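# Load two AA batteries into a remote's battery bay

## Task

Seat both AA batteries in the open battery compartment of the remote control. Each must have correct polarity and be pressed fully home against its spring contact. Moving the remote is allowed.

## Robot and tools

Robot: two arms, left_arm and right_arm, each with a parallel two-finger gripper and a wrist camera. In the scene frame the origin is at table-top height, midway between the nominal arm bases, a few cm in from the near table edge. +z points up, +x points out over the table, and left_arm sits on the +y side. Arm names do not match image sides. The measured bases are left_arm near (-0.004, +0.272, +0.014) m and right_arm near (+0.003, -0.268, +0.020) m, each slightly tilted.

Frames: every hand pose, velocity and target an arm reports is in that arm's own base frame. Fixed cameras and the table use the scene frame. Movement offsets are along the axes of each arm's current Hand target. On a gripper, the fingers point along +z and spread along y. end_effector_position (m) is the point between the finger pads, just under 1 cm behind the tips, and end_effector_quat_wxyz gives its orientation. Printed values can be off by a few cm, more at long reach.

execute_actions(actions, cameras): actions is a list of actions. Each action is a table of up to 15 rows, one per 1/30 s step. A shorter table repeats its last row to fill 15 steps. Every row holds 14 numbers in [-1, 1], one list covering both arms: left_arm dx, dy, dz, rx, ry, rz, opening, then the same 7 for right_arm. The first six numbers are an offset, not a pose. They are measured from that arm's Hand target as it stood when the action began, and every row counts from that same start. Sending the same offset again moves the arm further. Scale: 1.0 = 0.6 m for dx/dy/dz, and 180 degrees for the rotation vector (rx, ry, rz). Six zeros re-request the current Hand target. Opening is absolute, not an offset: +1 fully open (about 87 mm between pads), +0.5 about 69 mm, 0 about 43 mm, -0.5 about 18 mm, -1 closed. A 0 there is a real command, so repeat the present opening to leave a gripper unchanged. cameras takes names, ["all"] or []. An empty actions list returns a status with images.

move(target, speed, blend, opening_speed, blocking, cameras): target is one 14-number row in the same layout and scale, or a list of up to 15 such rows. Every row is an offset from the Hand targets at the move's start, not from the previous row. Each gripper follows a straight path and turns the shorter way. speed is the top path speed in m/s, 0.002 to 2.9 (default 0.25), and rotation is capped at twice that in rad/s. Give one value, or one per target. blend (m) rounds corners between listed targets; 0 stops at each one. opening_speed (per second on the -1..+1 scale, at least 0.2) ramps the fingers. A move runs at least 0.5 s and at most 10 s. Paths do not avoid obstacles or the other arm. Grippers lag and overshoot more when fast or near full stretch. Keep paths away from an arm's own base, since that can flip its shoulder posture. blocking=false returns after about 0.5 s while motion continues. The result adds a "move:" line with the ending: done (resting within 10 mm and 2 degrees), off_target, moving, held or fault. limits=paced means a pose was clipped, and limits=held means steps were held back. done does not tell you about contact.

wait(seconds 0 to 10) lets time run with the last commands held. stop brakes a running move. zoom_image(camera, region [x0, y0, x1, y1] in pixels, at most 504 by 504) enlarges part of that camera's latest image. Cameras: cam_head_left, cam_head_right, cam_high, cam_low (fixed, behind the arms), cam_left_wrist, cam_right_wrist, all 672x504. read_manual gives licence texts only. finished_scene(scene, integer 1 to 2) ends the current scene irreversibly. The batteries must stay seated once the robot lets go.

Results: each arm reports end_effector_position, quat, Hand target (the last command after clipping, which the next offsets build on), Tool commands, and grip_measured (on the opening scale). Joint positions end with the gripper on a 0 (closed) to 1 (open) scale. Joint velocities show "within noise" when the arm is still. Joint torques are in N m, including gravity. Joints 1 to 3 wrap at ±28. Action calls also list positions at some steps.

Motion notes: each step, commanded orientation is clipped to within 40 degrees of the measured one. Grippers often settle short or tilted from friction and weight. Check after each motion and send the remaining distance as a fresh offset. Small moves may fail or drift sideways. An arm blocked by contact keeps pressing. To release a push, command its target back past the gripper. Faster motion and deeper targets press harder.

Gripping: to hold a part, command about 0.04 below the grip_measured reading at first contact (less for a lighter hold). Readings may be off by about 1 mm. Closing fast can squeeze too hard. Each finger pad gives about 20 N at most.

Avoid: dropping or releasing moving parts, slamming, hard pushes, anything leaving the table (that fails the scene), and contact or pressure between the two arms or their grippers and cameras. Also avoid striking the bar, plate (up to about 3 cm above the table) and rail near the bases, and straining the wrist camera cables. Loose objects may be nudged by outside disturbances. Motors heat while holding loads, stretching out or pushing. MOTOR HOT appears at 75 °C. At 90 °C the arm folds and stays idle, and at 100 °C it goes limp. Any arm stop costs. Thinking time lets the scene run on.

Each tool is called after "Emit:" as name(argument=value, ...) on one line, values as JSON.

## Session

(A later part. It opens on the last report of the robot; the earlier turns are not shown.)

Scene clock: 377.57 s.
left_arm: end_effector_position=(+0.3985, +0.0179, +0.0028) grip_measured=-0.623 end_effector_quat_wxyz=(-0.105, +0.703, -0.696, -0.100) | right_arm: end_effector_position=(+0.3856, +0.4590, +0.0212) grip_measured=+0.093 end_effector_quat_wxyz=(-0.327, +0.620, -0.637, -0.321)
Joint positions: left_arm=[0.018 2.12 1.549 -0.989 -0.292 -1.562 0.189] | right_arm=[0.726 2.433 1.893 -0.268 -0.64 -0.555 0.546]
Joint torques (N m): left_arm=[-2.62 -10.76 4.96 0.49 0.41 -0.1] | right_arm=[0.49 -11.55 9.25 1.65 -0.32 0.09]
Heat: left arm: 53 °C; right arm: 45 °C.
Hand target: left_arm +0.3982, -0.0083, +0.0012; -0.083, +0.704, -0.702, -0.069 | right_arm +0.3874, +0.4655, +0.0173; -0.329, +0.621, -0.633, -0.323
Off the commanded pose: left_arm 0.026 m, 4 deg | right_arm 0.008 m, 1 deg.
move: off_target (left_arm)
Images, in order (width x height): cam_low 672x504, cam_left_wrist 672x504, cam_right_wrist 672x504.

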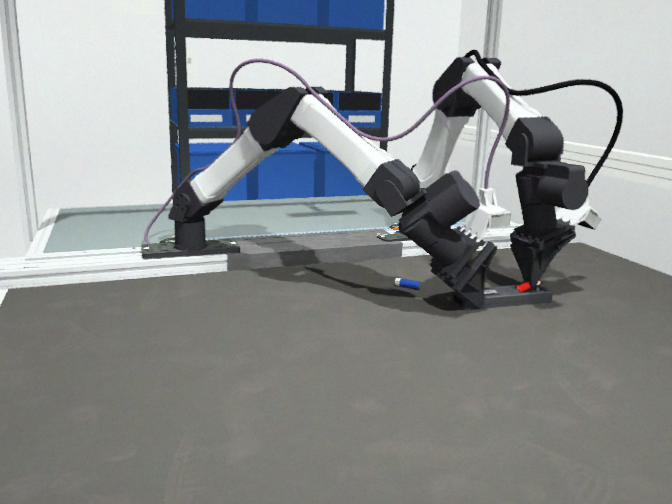

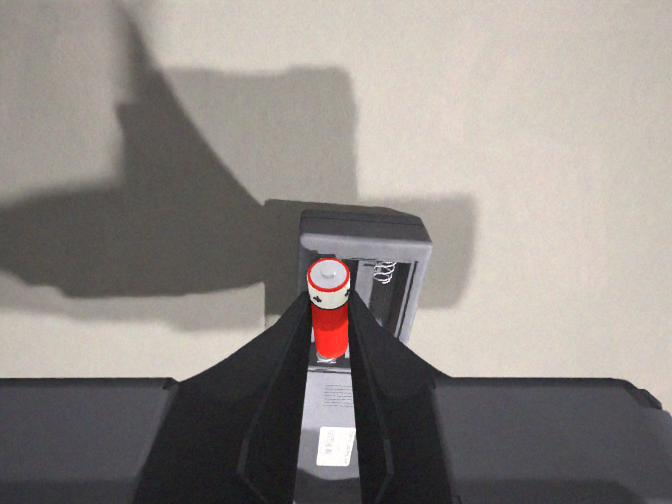

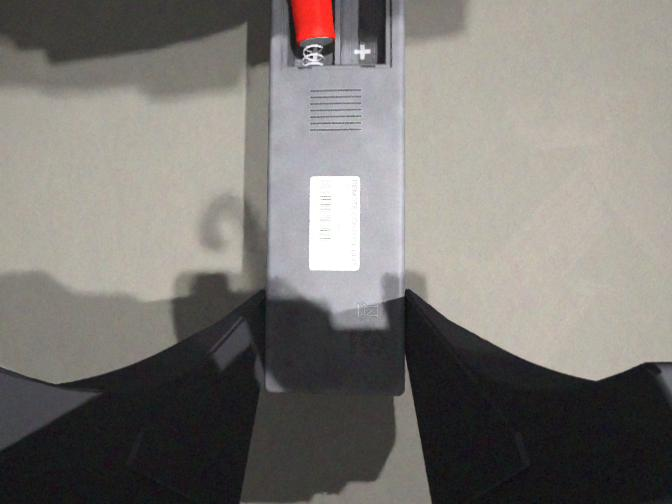

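Emit:
move(target=[-0.02,0.0,0,0,0,0.027,-0.72,0,0,0,0,0,0,-0.12], speed=0.05, cameras=["cam_left_wrist","cam_right_wrist"])

Emit:
zoom_image(camera="cam_left_wrist", region=[240, 200, 440, 380])

Emit:
zoom_image(camera="cam_right_wrist", region=[240, 0, 440, 150])

Scene clock: 383.30 s.
left_arm: end_effector_position=(+0.3985, +0.0176, +0.0028) grip_measured=-0.623 end_effector_quat_wxyz=(-0.105, +0.677, -0.722, -0.099) | right_arm: end_effector_position=(+0.3856, +0.4590, +0.0212) grip_measured=+0.093 end_effector_quat_wxyz=(-0.327, +0.620, -0.637, -0.321)
Joint positions: left_arm=[0.019 2.12 1.549 -0.976 -0.288 -1.484 0.189] | right_arm=[0.726 2.433 1.893 -0.268 -0.64 -0.555 0.546]
Joint torques (N m): left_arm=[-0.31 -10.15 7.01 0.36 0.37 0.21] | right_arm=[0.5 -11.54 9.25 1.65 -0.32 0.09]
Heat: left arm: 53 °C; right arm: 46 °C.
Hand target: left_arm +0.3982, +0.0035, +0.0038; -0.080, +0.673, -0.731, -0.072 | right_arm +0.3874, +0.4655, +0.0173; -0.329, +0.621, -0.633, -0.323
Off the commanded pose: left_arm 0.014 m, 4 deg | right_arm 0.008 m, 1 deg.
move: off_target (left_arm)
Images, in order (width x height): cam_left_wrist 672x504, cam_right_wrist 672x504.

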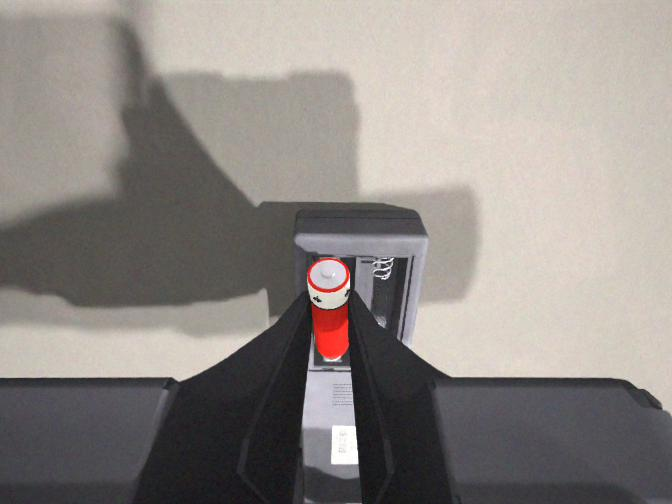

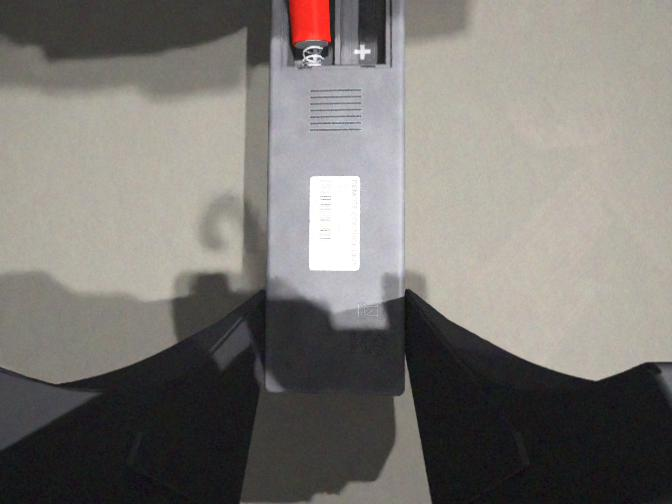

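Scaled by 2.520 from the camera's 672x504 image, which has a finer 960x720 frame.

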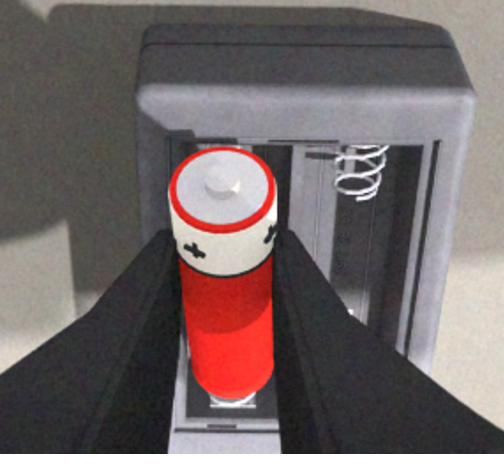

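Scaled by 2.520 from the camera's 672x504 image, which has a finer 960x720 frame.

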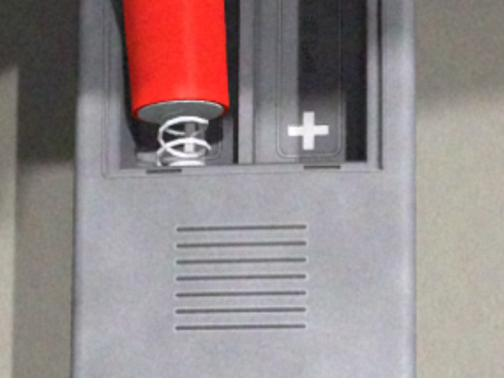

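Emit:
move(target=[0.05,-0.002,-0.012,0,0,0,-0.74,0,0,0,0,0,0,-0.12], speed=0.05, cameras=["cam_left_wrist","cam_right_wrist","cam_low"])

Emit:
zoom_image(camera="cam_left_wrist", region=[240, 200, 440, 380])

Emit:
zoom_image(camera="cam_right_wrist", region=[240, 0, 440, 150])

Emit:
zoom_image(camera="cam_low", region=[440, 220, 580, 320])

Scene clock: 388.93 s.
left_arm: end_effector_position=(+0.3995, +0.0104, +0.0033) grip_measured=-0.623 end_effector_quat_wxyz=(-0.121, +0.679, -0.715, -0.111) | right_arm: end_effector_position=(+0.3869, +0.4571, +0.0207) grip_measured=+0.093 end_effector_quat_wxyz=(-0.326, +0.620, -0.638, -0.320)
Joint positions: left_arm=[-0.018 2.12 1.549 -0.982 -0.33 -1.534 0.189] | right_arm=[0.722 2.433 1.893 -0.271 -0.64 -0.557 0.546]
Joint torques (N m): left_arm=[-3.43 -10.29 7.38 0.17 0.74 -0.08] | right_arm=[0.81 -11.56 9.21 1.69 -0.32 0.11]
Heat: left arm: 54 °C; right arm: 46 °C.
Hand target: left_arm +0.3968, -0.0273, +0.0044; -0.080, +0.673, -0.731, -0.072 | right_arm +0.3875, +0.4655, +0.0173; -0.329, +0.621, -0.633, -0.323
Off the commanded pose: left_arm 0.038 m, 7 deg | right_arm 0.009 m, 1 deg.
move: off_target (left_arm)
Images, in order (width x height): cam_low 672x504, cam_left_wrist 672x504, cam_right_wrist 672x504.

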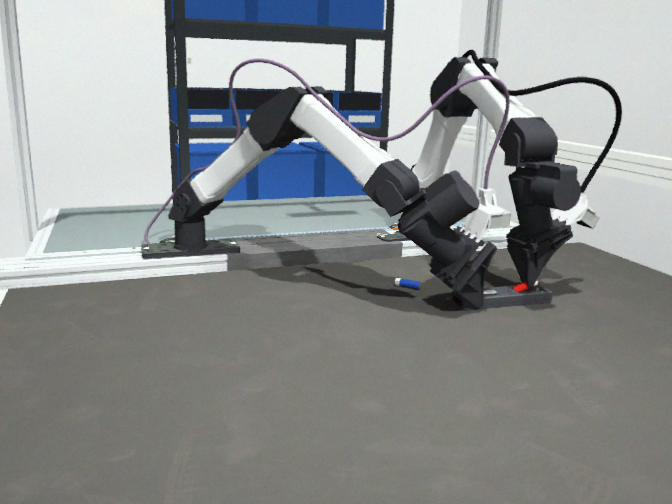

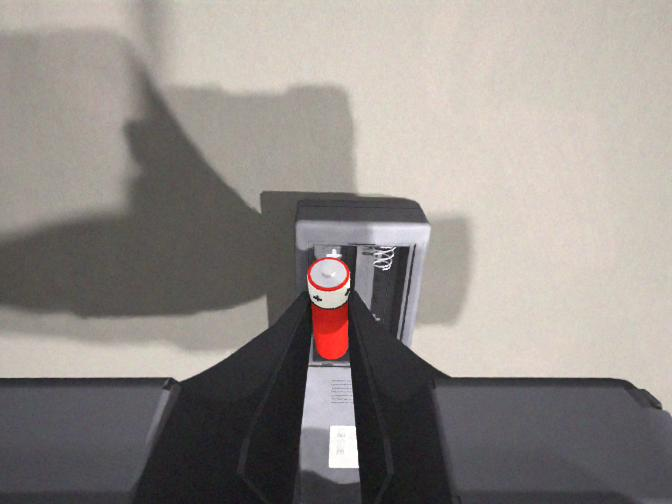

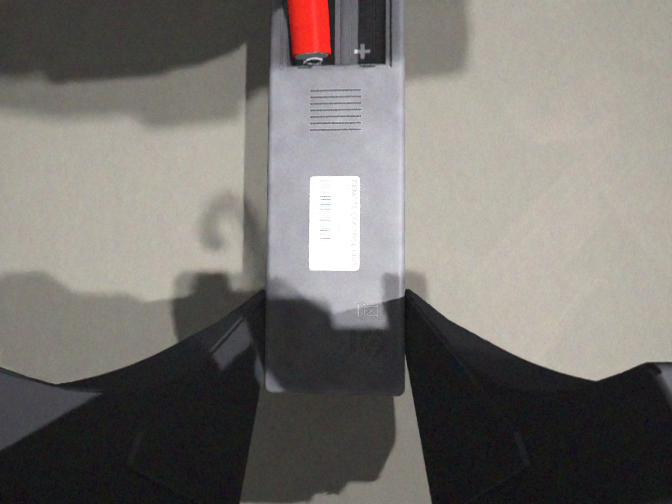

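Scaled by 2.520 from the camera's 672x504 image, which has a finer 960x720 frame.

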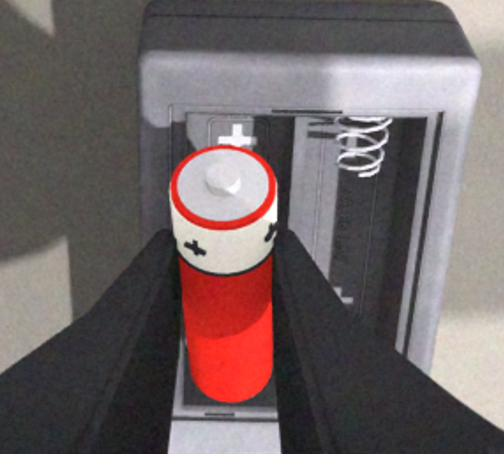

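Scaled by 2.520 from the camera's 672x504 image, which has a finer 960x720 frame.

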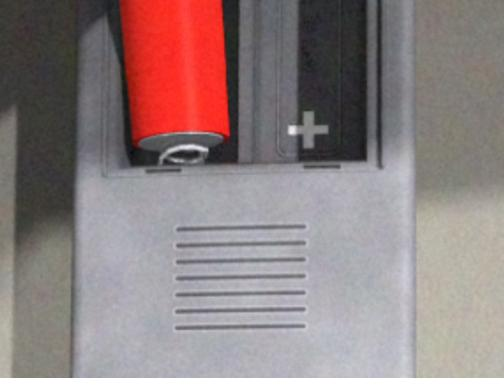

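Scaled by 3.600 from the camera's 672x504 image, which has a finer 960x720 frame.

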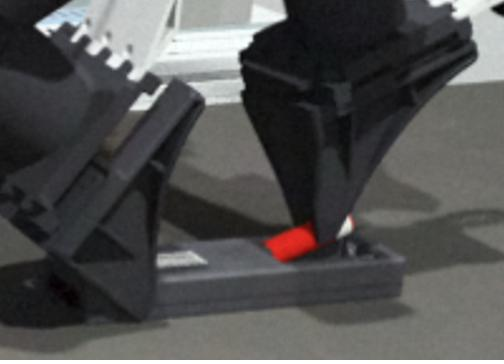

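Emit:
move(target=[0.012,0.0,0.024,0,0.08,0,-0.76,0,0,0,0,0,0,-0.12], speed=0.05, cameras=["cam_left_wrist","cam_right_wrist","cam_low"])

Emit:
zoom_image(camera="cam_left_wrist", region=[240, 200, 440, 380])

Emit:
zoom_image(camera="cam_low", region=[440, 220, 580, 320])

Scene clock: 395.90 s.
left_arm: end_effector_position=(+0.4009, +0.0097, +0.0024) grip_measured=-0.623 end_effector_quat_wxyz=(-0.056, +0.689, -0.722, -0.040) | right_arm: end_effector_position=(+0.3881, +0.4557, +0.0205) grip_measured=+0.093 end_effector_quat_wxyz=(-0.326, +0.619, -0.639, -0.320)
Joint positions: left_arm=[0.068 2.122 1.549 -0.963 -0.133 -1.454 0.189] | right_arm=[0.719 2.433 1.893 -0.273 -0.64 -0.558 0.546]
Joint torques (N m): left_arm=[-2.19 -7.21 5.37 0.51 1.32 0.13] | right_arm=[1.07 -11.59 9.18 1.71 -0.32 0.12]
Heat: left arm: 54 °C; right arm: 46 °C.
Hand target: left_arm +0.3965, -0.0312, -0.0113; +0.012, +0.677, -0.736, +0.013 | right_arm +0.3875, +0.4654, +0.0173; -0.329, +0.621, -0.633, -0.323
Off the commanded pose: left_arm 0.043 m, 10 deg | right_arm 0.010 m, 1 deg.
move: off_target (left_arm)
Images, in order (width x height): cam_low 672x504, cam_left_wrist 672x504, cam_right_wrist 672x504.

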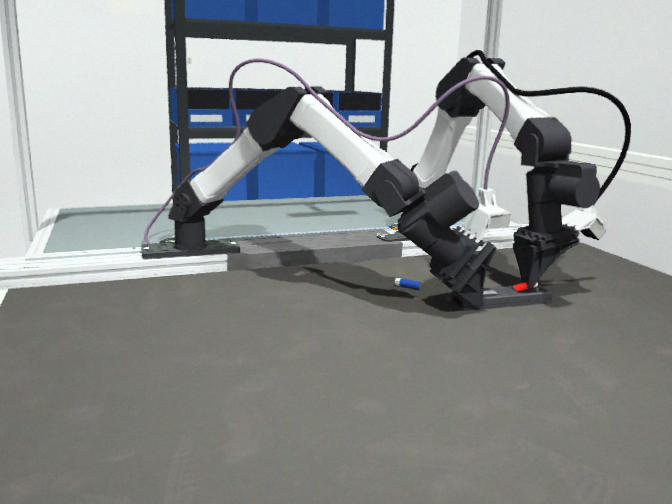

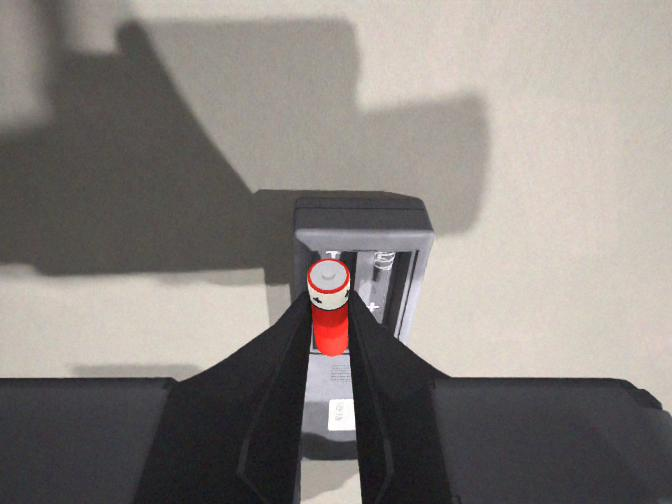

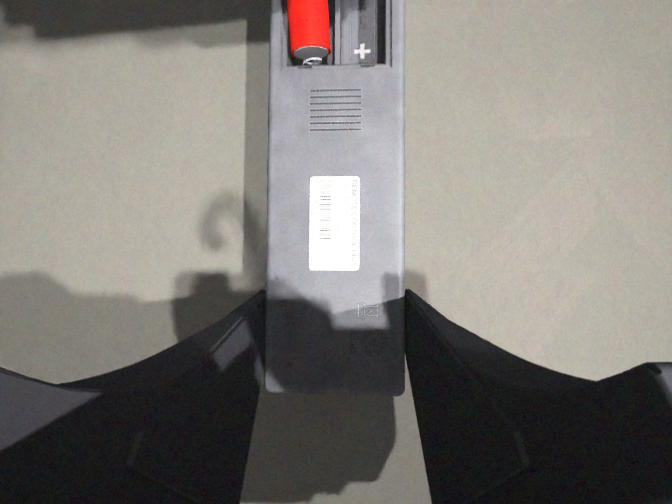

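Scaled by 2.520 from the camera's 672x504 image, which has a finer 960x720 frame.

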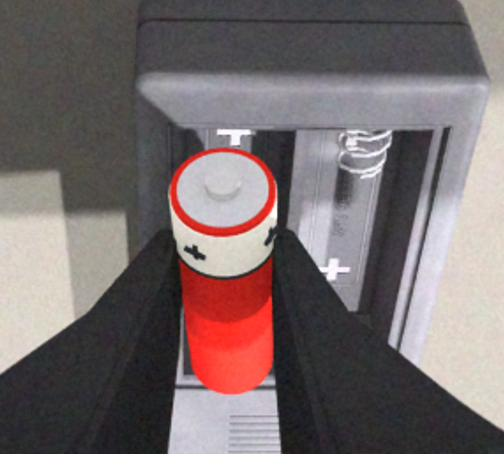

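Scaled by 3.600 from the camera's 672x504 image, which has a finer 960x720 frame.

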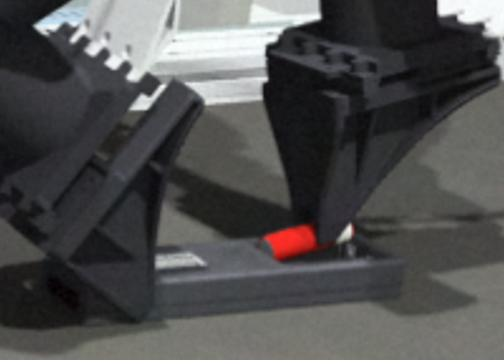

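Emit:
move(target=[-0.02,0.0,0.02,0,0.0,0,-0.76,0,0,0,0,0,0,-0.12], speed=0.05, cameras=["cam_left_wrist","cam_right_wrist","cam_low"])

Emit:
zoom_image(camera="cam_left_wrist", region=[240, 200, 440, 380])

Emit:
zoom_image(camera="cam_low", region=[440, 220, 580, 320])

Emit:
zoom_image(camera="cam_right_wrist", region=[240, 0, 440, 150])

Scene clock: 401.07 s.
left_arm: end_effector_position=(+0.4010, +0.0103, +0.0017) grip_measured=-0.623 end_effector_quat_wxyz=(-0.040, +0.686, -0.726, -0.022) | right_arm: end_effector_position=(+0.3881, +0.4557, +0.0205) grip_measured=+0.093 end_effector_quat_wxyz=(-0.326, +0.619, -0.639, -0.320)
Joint positions: left_arm=[0.091 2.127 1.549 -0.957 -0.084 -1.422 0.189] | right_arm=[0.719 2.433 1.893 -0.273 -0.64 -0.558 0.546]
Joint torques (N m): left_arm=[-1.65 -5.49 3.73 0.86 0.92 0.12] | right_arm=[1.09 -11.59 9.18 1.71 -0.33 0.11]
Heat: left arm: 52 °C; right arm: 46 °C.
Hand target: left_arm +0.3975, -0.0197, -0.0236; +0.012, +0.677, -0.736, +0.013 | right_arm +0.3875, +0.4654, +0.0173; -0.329, +0.621, -0.633, -0.323
Off the commanded pose: left_arm 0.039 m, 7 deg | right_arm 0.010 m, 1 deg.
move: off_target (left_arm)
Images, in order (width x height): cam_low 672x504, cam_left_wrist 672x504, cam_right_wrist 672x504.

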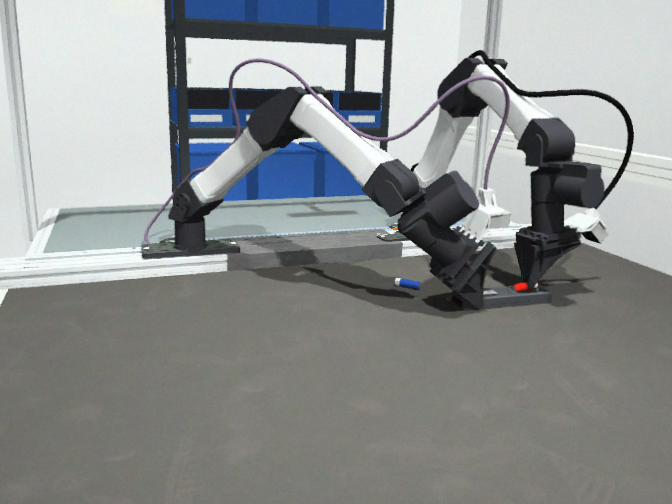

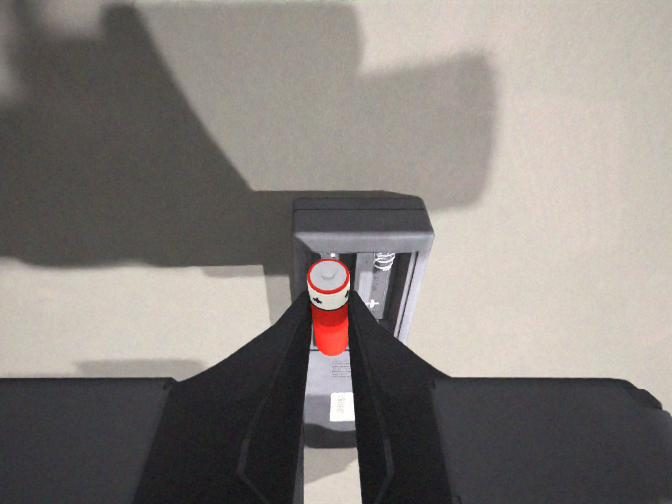

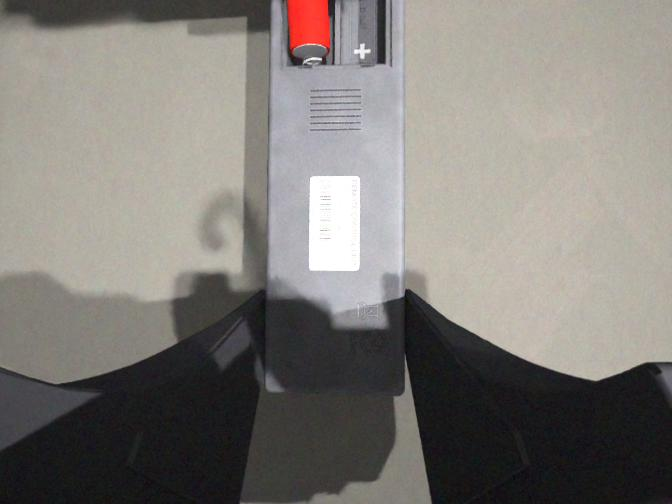

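Scaled by 2.520 from the camera's 672x504 image, which has a finer 960x720 frame.

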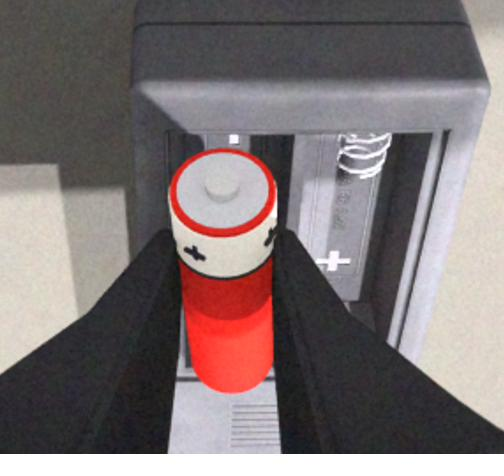

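Scaled by 3.600 from the camera's 672x504 image, which has a finer 960x720 frame.

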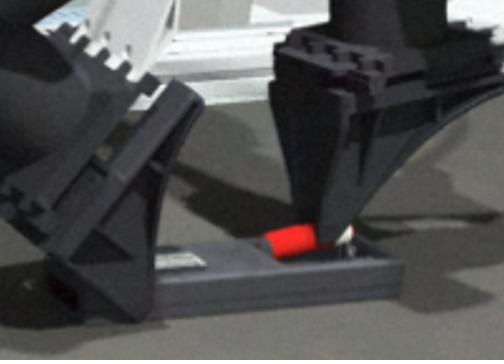

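Scaled by 2.520 from the camera's 672x504 image, which has a finer 960x720 frame.

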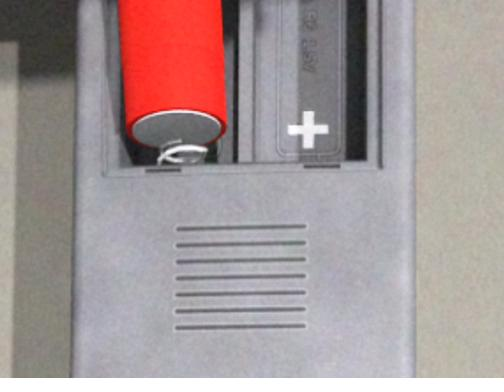

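Emit:
zoom_image(camera="cam_low", region=[500, 262, 560, 310])

Emit:
zoom_image(camera="cam_left_wrist", region=[280, 250, 380, 370])

Scaled by 8.400 from the camera's 672x504 image, which has a finer 960x720 frame.

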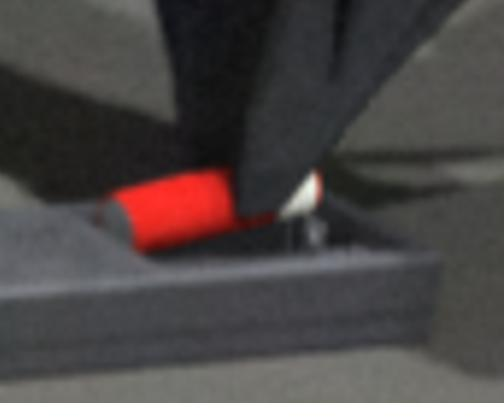

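Scaled by 4.200 from the camera's 672x504 image, which has a finer 960x720 frame.

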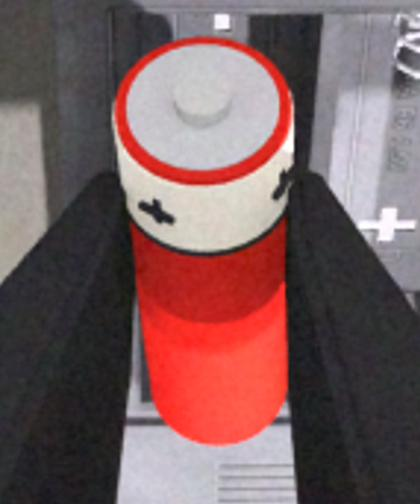

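Emit:
move(target=[-0.085,0.0,-0.04,0,-0.06,0,-0.74,0,0,0,0,0,0,-0.12], speed=0.06, cameras=["cam_left_wrist"])

Emit:
zoom_image(camera="cam_left_wrist", region=[240, 200, 440, 380])

Scene clock: 427.30 s.
left_arm: end_effector_position=(+0.4009, +0.0180, +0.0022) grip_measured=-0.623 end_effector_quat_wxyz=(-0.048, +0.678, -0.733, -0.029) | right_arm: end_effector_position=(+0.3880, +0.4566, +0.0211) grip_measured=+0.093 end_effector_quat_wxyz=(-0.327, +0.619, -0.638, -0.320)
Joint positions: left_arm=[0.101 2.127 1.553 -0.956 -0.104 -1.391 0.189] | right_arm=[0.72 2.433 1.894 -0.272 -0.64 -0.558 0.546]
Joint torques (N m): left_arm=[0.98 -8.23 9.02 0.34 -0.6 0.27] | right_arm=[0.99 -11.58 9.1 1.69 -0.32 0.11]
Heat: left arm: 48 °C; right arm: 47 °C.
Hand target: left_arm +0.4017, +0.0320, -0.0014; -0.057, +0.675, -0.734, -0.051 | right_arm +0.3876, +0.4655, +0.0174; -0.329, +0.621, -0.633, -0.323
Off the commanded pose: left_arm 0.014 m, 3 deg | right_arm 0.010 m, 1 deg.
move: off_target (left_arm)
Images, in order (width x height): cam_left_wrist 672x504.

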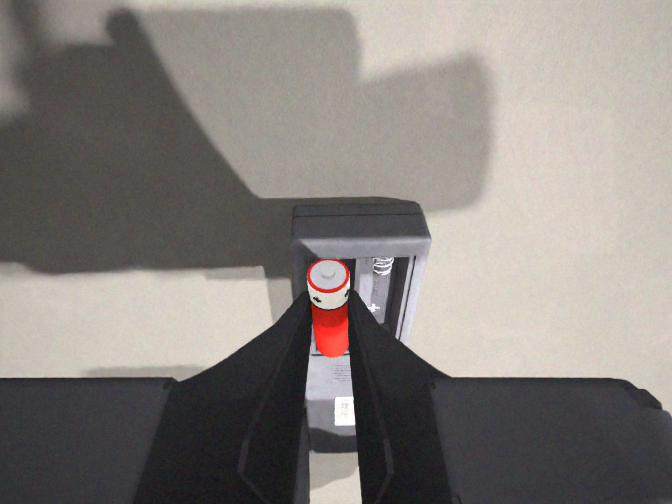

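Scaled by 2.520 from the camera's 672x504 image, which has a finer 960x720 frame.

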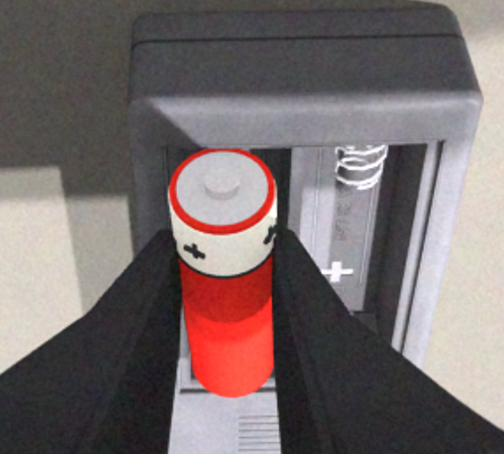

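Emit:
move(target=[0,0,0,0,0,0,-0.45,0,0,0,0,0,0,-0.12], opening_speed=0.4)

Emit:
move(target=[0,-0.008,-0.075,0,0,0,-0.45,0,0,0,0,0,0,-0.12], speed=0.1, cameras=["cam_left_wrist","cam_low"])

Emit:
zoom_image(camera="cam_left_wrist", region=[310, 170, 440, 310])

Emit:
zoom_image(camera="cam_low", region=[490, 262, 560, 312])

Scene clock: 436.00 s.
left_arm: end_effector_position=(+0.4012, +0.0195, +0.0024) grip_measured=-0.450 end_effector_quat_wxyz=(-0.051, +0.677, -0.733, -0.032) | right_arm: end_effector_position=(+0.3859, +0.4583, +0.0211) grip_measured=+0.093 end_effector_quat_wxyz=(-0.326, +0.621, -0.637, -0.321)
Joint positions: left_arm=[0.101 2.127 1.555 -0.956 -0.112 -1.388 0.275] | right_arm=[0.725 2.433 1.894 -0.272 -0.64 -0.558 0.546]
Joint torques (N m): left_arm=[1.01 -8.34 8.76 0.37 -0.52 0.25] | right_arm=[0.58 -11.55 9.16 1.69 -0.32 0.11]
Heat: left arm: 48 °C; right arm: 47 °C.
Hand target: left_arm +0.4017, +0.0320, -0.0014; -0.057, +0.675, -0.734, -0.051 | right_arm +0.3875, +0.4655, +0.0173; -0.329, +0.621, -0.633, -0.323
Off the commanded pose: left_arm 0.013 m, 2 deg | right_arm 0.008 m, 1 deg.
move: off_target (left_arm)

Scene clock: 437.17 s.
left_arm: end_effector_position=(+0.3967, +0.0233, +0.0310) grip_measured=-0.450 end_effector_quat_wxyz=(-0.039, +0.675, -0.734, -0.056) | right_arm: end_effector_position=(+0.3859, +0.4583, +0.0211) grip_measured=+0.093 end_effector_quat_wxyz=(-0.326, +0.621, -0.637, -0.321)
Joint positions: left_arm=[0.101 2.127 1.674 -1.122 -0.135 -1.387 0.275] | right_arm=[0.725 2.433 1.894 -0.272 -0.64 -0.558 0.546]
Joint torques (N m): left_arm=[-0.49 -11.03 10.48 0.26 -0.35 0.01] | right_arm=[0.59 -11.55 9.16 1.69 -0.32 0.12]
Heat: left arm: 48 °C; right arm: 47 °C.
Hand target: left_arm +0.4058, +0.0248, +0.0431; -0.057, +0.675, -0.734, -0.051 | right_arm +0.3875, +0.4655, +0.0173; -0.329, +0.621, -0.633, -0.323
Off the commanded pose: left_arm 0.015 m, 2 deg | right_arm 0.008 m, 1 deg.
move: off_target (left_arm)
Images, in order (width x height): cam_low 672x504, cam_left_wrist 672x504.

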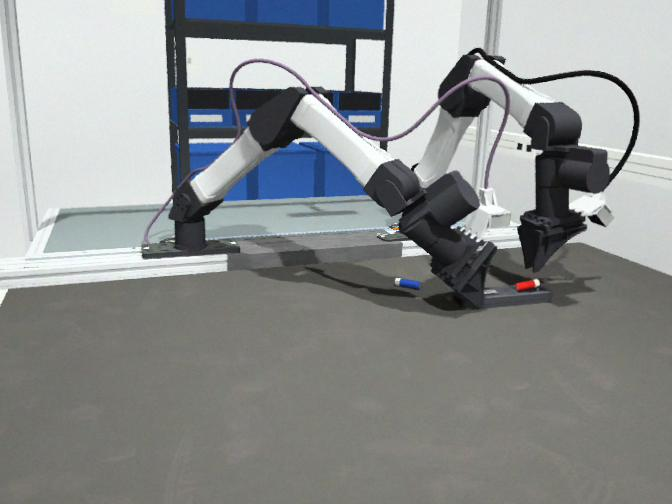

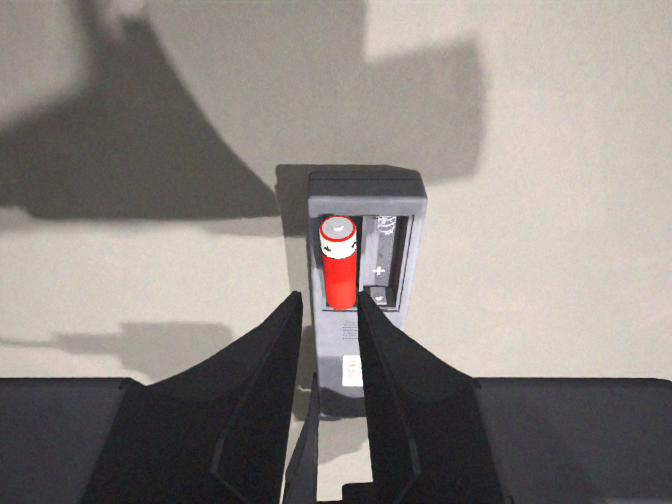

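Scaled by 3.600 from the camera's 672x504 image, which has a finer 960x720 frame.

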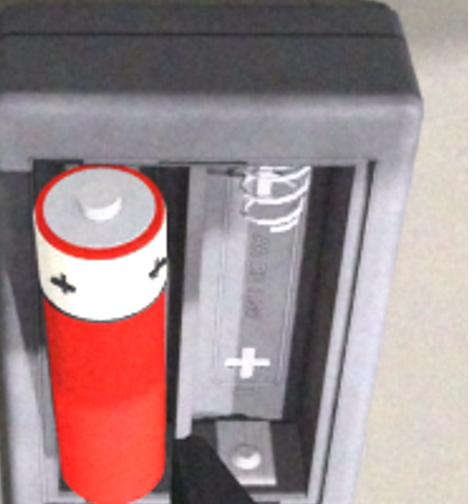

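Scaled by 7.200 from the camera's 672x504 image, which has a finer 960x720 frame.

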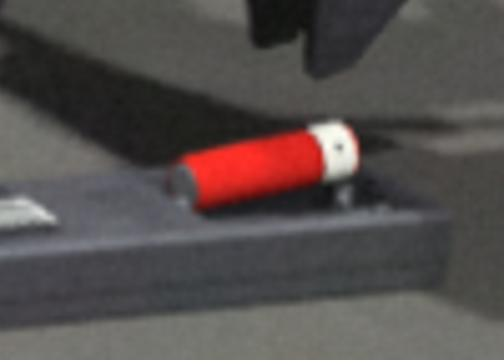

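Emit:
move(target=[-0.0053,0.0093,0.0727,0,0,0,-0.45,0,0,0,0,0,0,-0.12], speed=0.06, cameras=["cam_left_wrist","cam_low"])

Emit:
zoom_image(camera="cam_left_wrist", region=[240, 200, 440, 380])

Emit:
zoom_image(camera="cam_low", region=[490, 262, 560, 312])

Scene clock: 468.43 s.
left_arm: end_effector_position=(+0.3986, +0.0273, +0.0052) grip_measured=-0.450 end_effector_quat_wxyz=(-0.049, +0.675, -0.735, -0.048) | right_arm: end_effector_position=(+0.3859, +0.4583, +0.0211) grip_measured=+0.093 end_effector_quat_wxyz=(-0.326, +0.621, -0.637, -0.321)
Joint positions: left_arm=[0.11 2.138 1.585 -0.996 -0.136 -1.374 0.275] | right_arm=[0.725 2.433 1.894 -0.272 -0.64 -0.558 0.546]
Joint torques (N m): left_arm=[0.95 -9.43 6.15 0.67 -0.31 0.21] | right_arm=[0.58 -11.55 9.17 1.69 -0.32 0.11]
Heat: left arm: 52 °C; right arm: 47 °C.
Hand target: left_arm +0.4012, +0.0349, +0.0004; -0.057, +0.675, -0.734, -0.051 | right_arm +0.3875, +0.4655, +0.0173; -0.329, +0.621, -0.633, -0.323
Off the commanded pose: left_arm 0.009 m, 1 deg | right_arm 0.008 m, 1 deg.
move: done
Images, in order (width x height): cam_low 672x504, cam_left_wrist 672x504.

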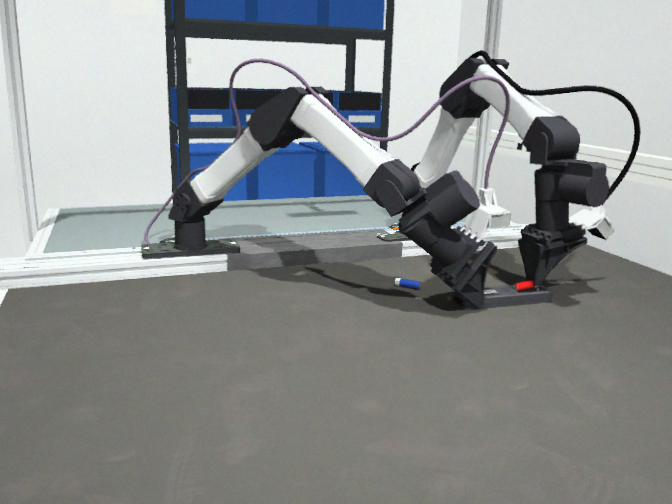

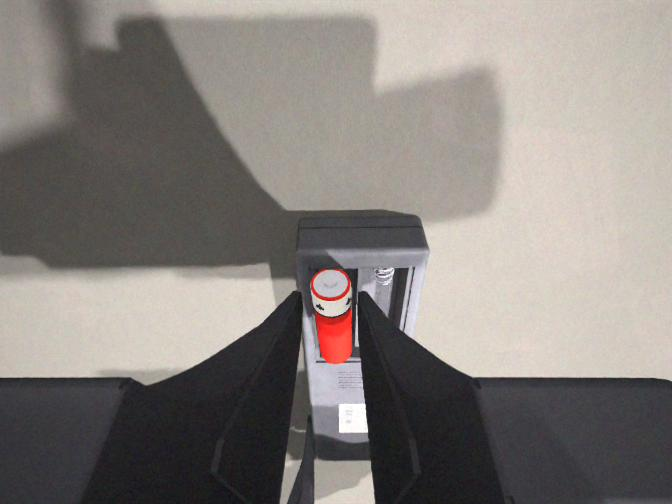

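Scaled by 2.520 from the camera's 672x504 image, which has a finer 960x720 frame.

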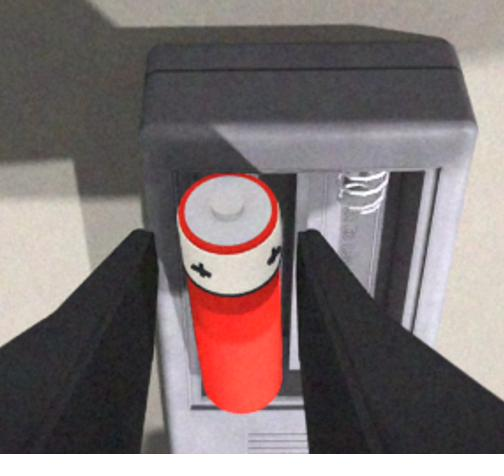

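Scaled by 7.200 from the camera's 672x504 image, which has a finer 960x720 frame.

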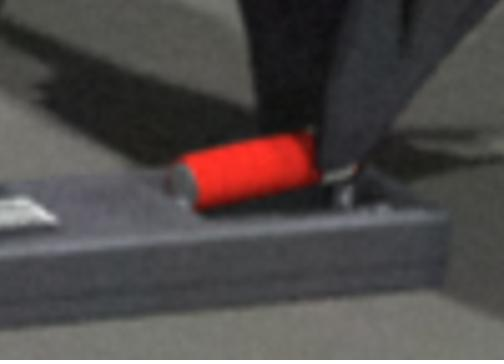

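Emit:
move(target=[[0,0,-0.05,0,0,0,-0.45,0,0,0,0,0,0,-0.12],[0,0,-0.005,0,0,0,-0.45,0,0,0,0,0,0,-0.12]], speed=0.08, cameras=["cam_left_wrist"])

Emit:
zoom_image(camera="cam_left_wrist", region=[240, 200, 440, 380])

Scene clock: 477.33 s.
left_arm: end_effector_position=(+0.3982, +0.0273, +0.0068) grip_measured=-0.450 end_effector_quat_wxyz=(-0.048, +0.675, -0.735, -0.049) | right_arm: end_effector_position=(+0.3859, +0.4583, +0.0211) grip_measured=+0.093 end_effector_quat_wxyz=(-0.326, +0.621, -0.637, -0.321)
Joint positions: left_arm=[0.11 2.138 1.592 -1.007 -0.136 -1.374 0.275] | right_arm=[0.725 2.433 1.894 -0.272 -0.64 -0.558 0.546]
Joint torques (N m): left_arm=[0.76 -9.95 6.39 0.67 -0.34 0.15] | right_arm=[0.58 -11.55 9.16 1.69 -0.32 0.11]
Heat: left arm: 52 °C; right arm: 47 °C.
Hand target: left_arm +0.4012, +0.0345, +0.0034; -0.057, +0.675, -0.734, -0.051 | right_arm +0.3875, +0.4655, +0.0173; -0.329, +0.621, -0.633, -0.323
Off the commanded pose: left_arm 0.008 m, 1 deg | right_arm 0.008 m, 1 deg.
move: done
Images, in order (width x height): cam_left_wrist 672x504.

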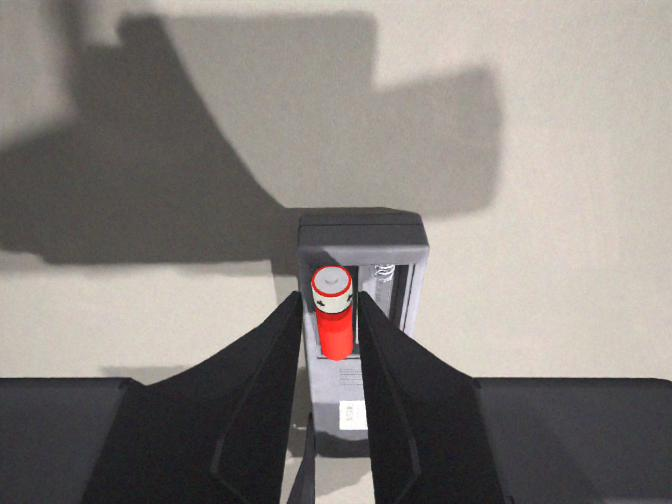

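Scaled by 2.520 from the camera's 672x504 image, which has a finer 960x720 frame.

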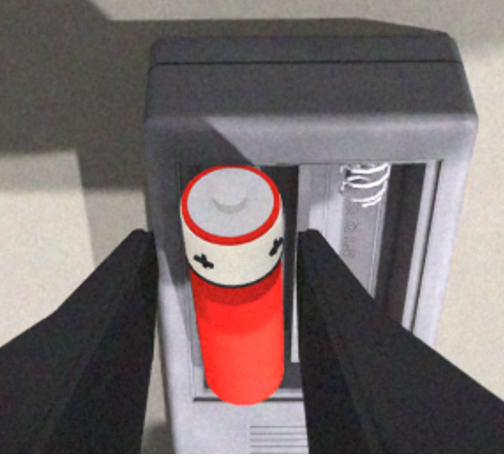

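Emit:
move(target=[0,0,0,0,0,-0.01,-0.66,0,0,0,0,0,0,-0.12], opening_speed=0.3, cameras=["cam_left_wrist"])

Emit:
zoom_image(camera="cam_left_wrist", region=[240, 200, 440, 380])

Scene clock: 481.70 s.
left_arm: end_effector_position=(+0.3992, +0.0273, +0.0054) grip_measured=-0.635 end_effector_quat_wxyz=(-0.049, +0.680, -0.730, -0.048) | right_arm: end_effector_position=(+0.3859, +0.4583, +0.0211) grip_measured=+0.093 end_effector_quat_wxyz=(-0.326, +0.621, -0.637, -0.321)
Joint positions: left_arm=[0.11 2.138 1.586 -0.998 -0.136 -1.387 0.183] | right_arm=[0.725 2.433 1.894 -0.272 -0.64 -0.558 0.546]
Joint torques (N m): left_arm=[0.8 -10.36 5.96 0.57 -0.34 -0.01] | right_arm=[0.58 -11.55 9.16 1.69 -0.32 0.11]
Heat: left arm: 53 °C; right arm: 47 °C.
Hand target: left_arm +0.4012, +0.0345, +0.0034; -0.058, +0.687, -0.723, -0.050 | right_arm +0.3875, +0.4655, +0.0173; -0.329, +0.621, -0.633, -0.323
Off the commanded pose: left_arm 0.008 m, 2 deg | right_arm 0.008 m, 1 deg.
move: done
Images, in order (width x height): cam_left_wrist 672x504.

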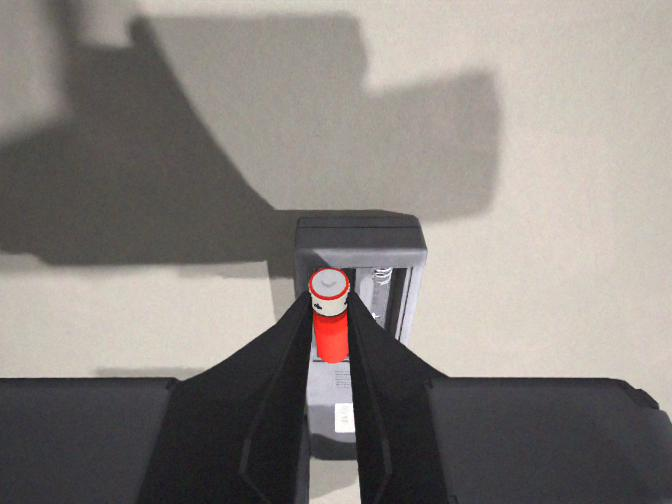

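Scaled by 2.520 from the camera's 672x504 image, which has a finer 960x720 frame.

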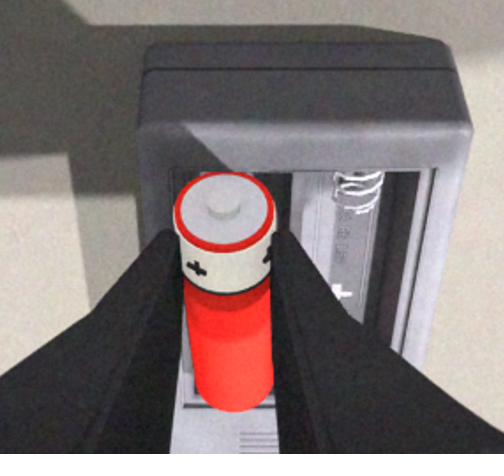

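Emit:
move(target=[0.085,0,-0.011,0,0,0,-0.72,0,0,0,0,0,0,-0.14], speed=0.05, cameras=["cam_left_wrist","cam_right_wrist","cam_low"])

Emit:
zoom_image(camera="cam_left_wrist", region=[240, 200, 440, 380])

Emit:
zoom_image(camera="cam_low", region=[490, 262, 560, 312])

Emit:
zoom_image(camera="cam_right_wrist", region=[240, 0, 440, 150])

Scene clock: 487.27 s.
left_arm: end_effector_position=(+0.4017, +0.0201, +0.0023) grip_measured=-0.636 end_effector_quat_wxyz=(-0.094, +0.689, -0.713, -0.092) | right_arm: end_effector_position=(+0.3874, +0.4569, +0.0210) grip_measured=+0.093 end_effector_quat_wxyz=(-0.326, +0.620, -0.638, -0.320)
Joint positions: left_arm=[0.036 2.137 1.575 -0.992 -0.263 -1.498 0.182] | right_arm=[0.722 2.433 1.894 -0.273 -0.64 -0.558 0.546]
Joint torques (N m): left_arm=[-3.3 -11.17 4.86 0.32 0.71 -0.14] | right_arm=[0.87 -11.56 9.13 1.7 -0.32 0.11]
Heat: left arm: 53 °C; right arm: 48 °C.
Hand target: left_arm +0.3985, -0.0169, +0.0022; -0.058, +0.687, -0.723, -0.050 | right_arm +0.3876, +0.4654, +0.0174; -0.329, +0.621, -0.633, -0.323
Off the commanded pose: left_arm 0.037 m, 6 deg | right_arm 0.009 m, 1 deg.
move: off_target (left_arm)
Images, in order (width x height): cam_low 672x504, cam_left_wrist 672x504, cam_right_wrist 672x504.

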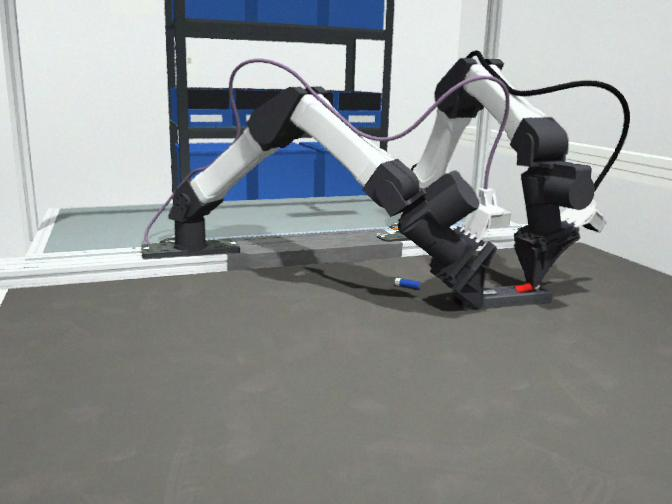

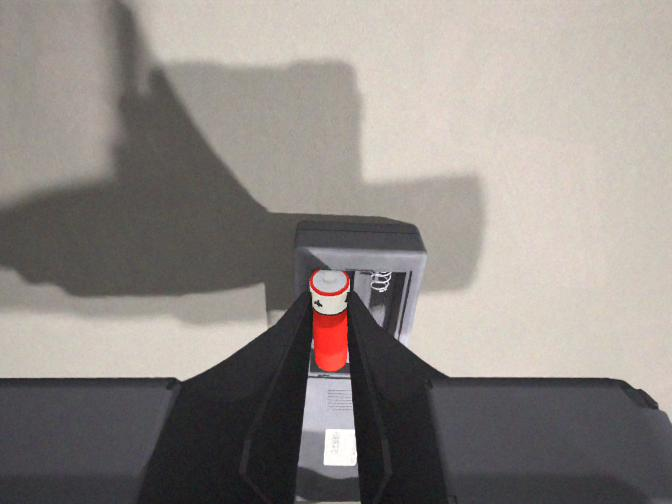

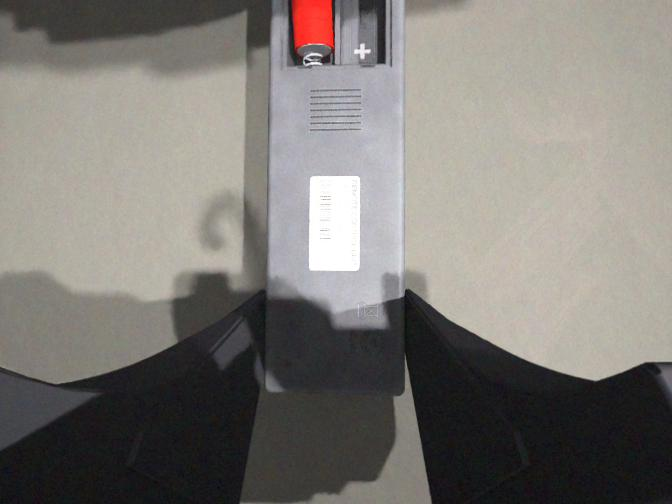

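Scaled by 2.520 from the camera's 672x504 image, which has a finer 960x720 frame.

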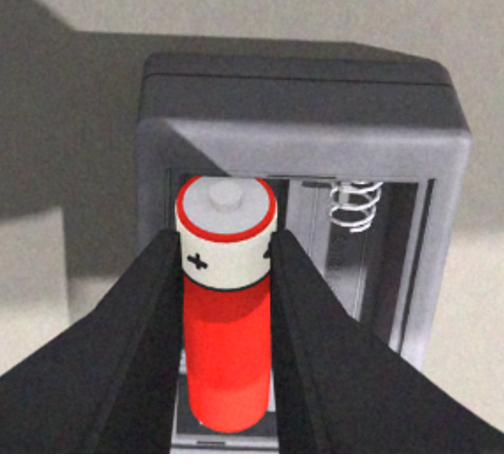

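Scaled by 7.200 from the camera's 672x504 image, which has a finer 960x720 frame.

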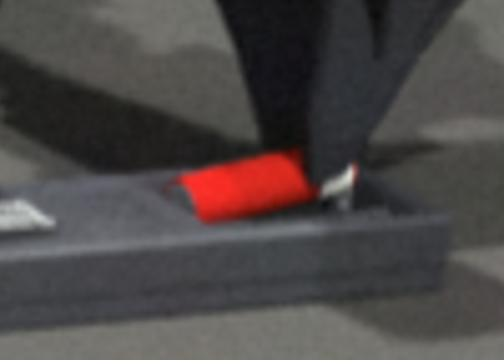

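Scaled by 2.520 from the camera's 672x504 image, which has a finer 960x720 frame.

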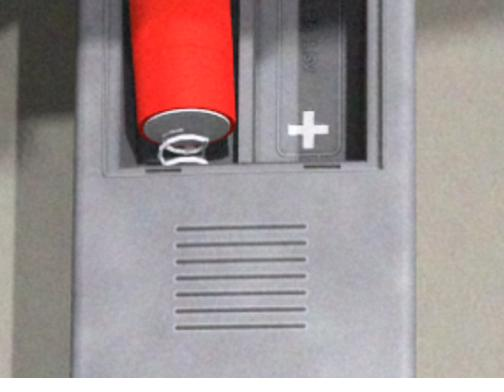

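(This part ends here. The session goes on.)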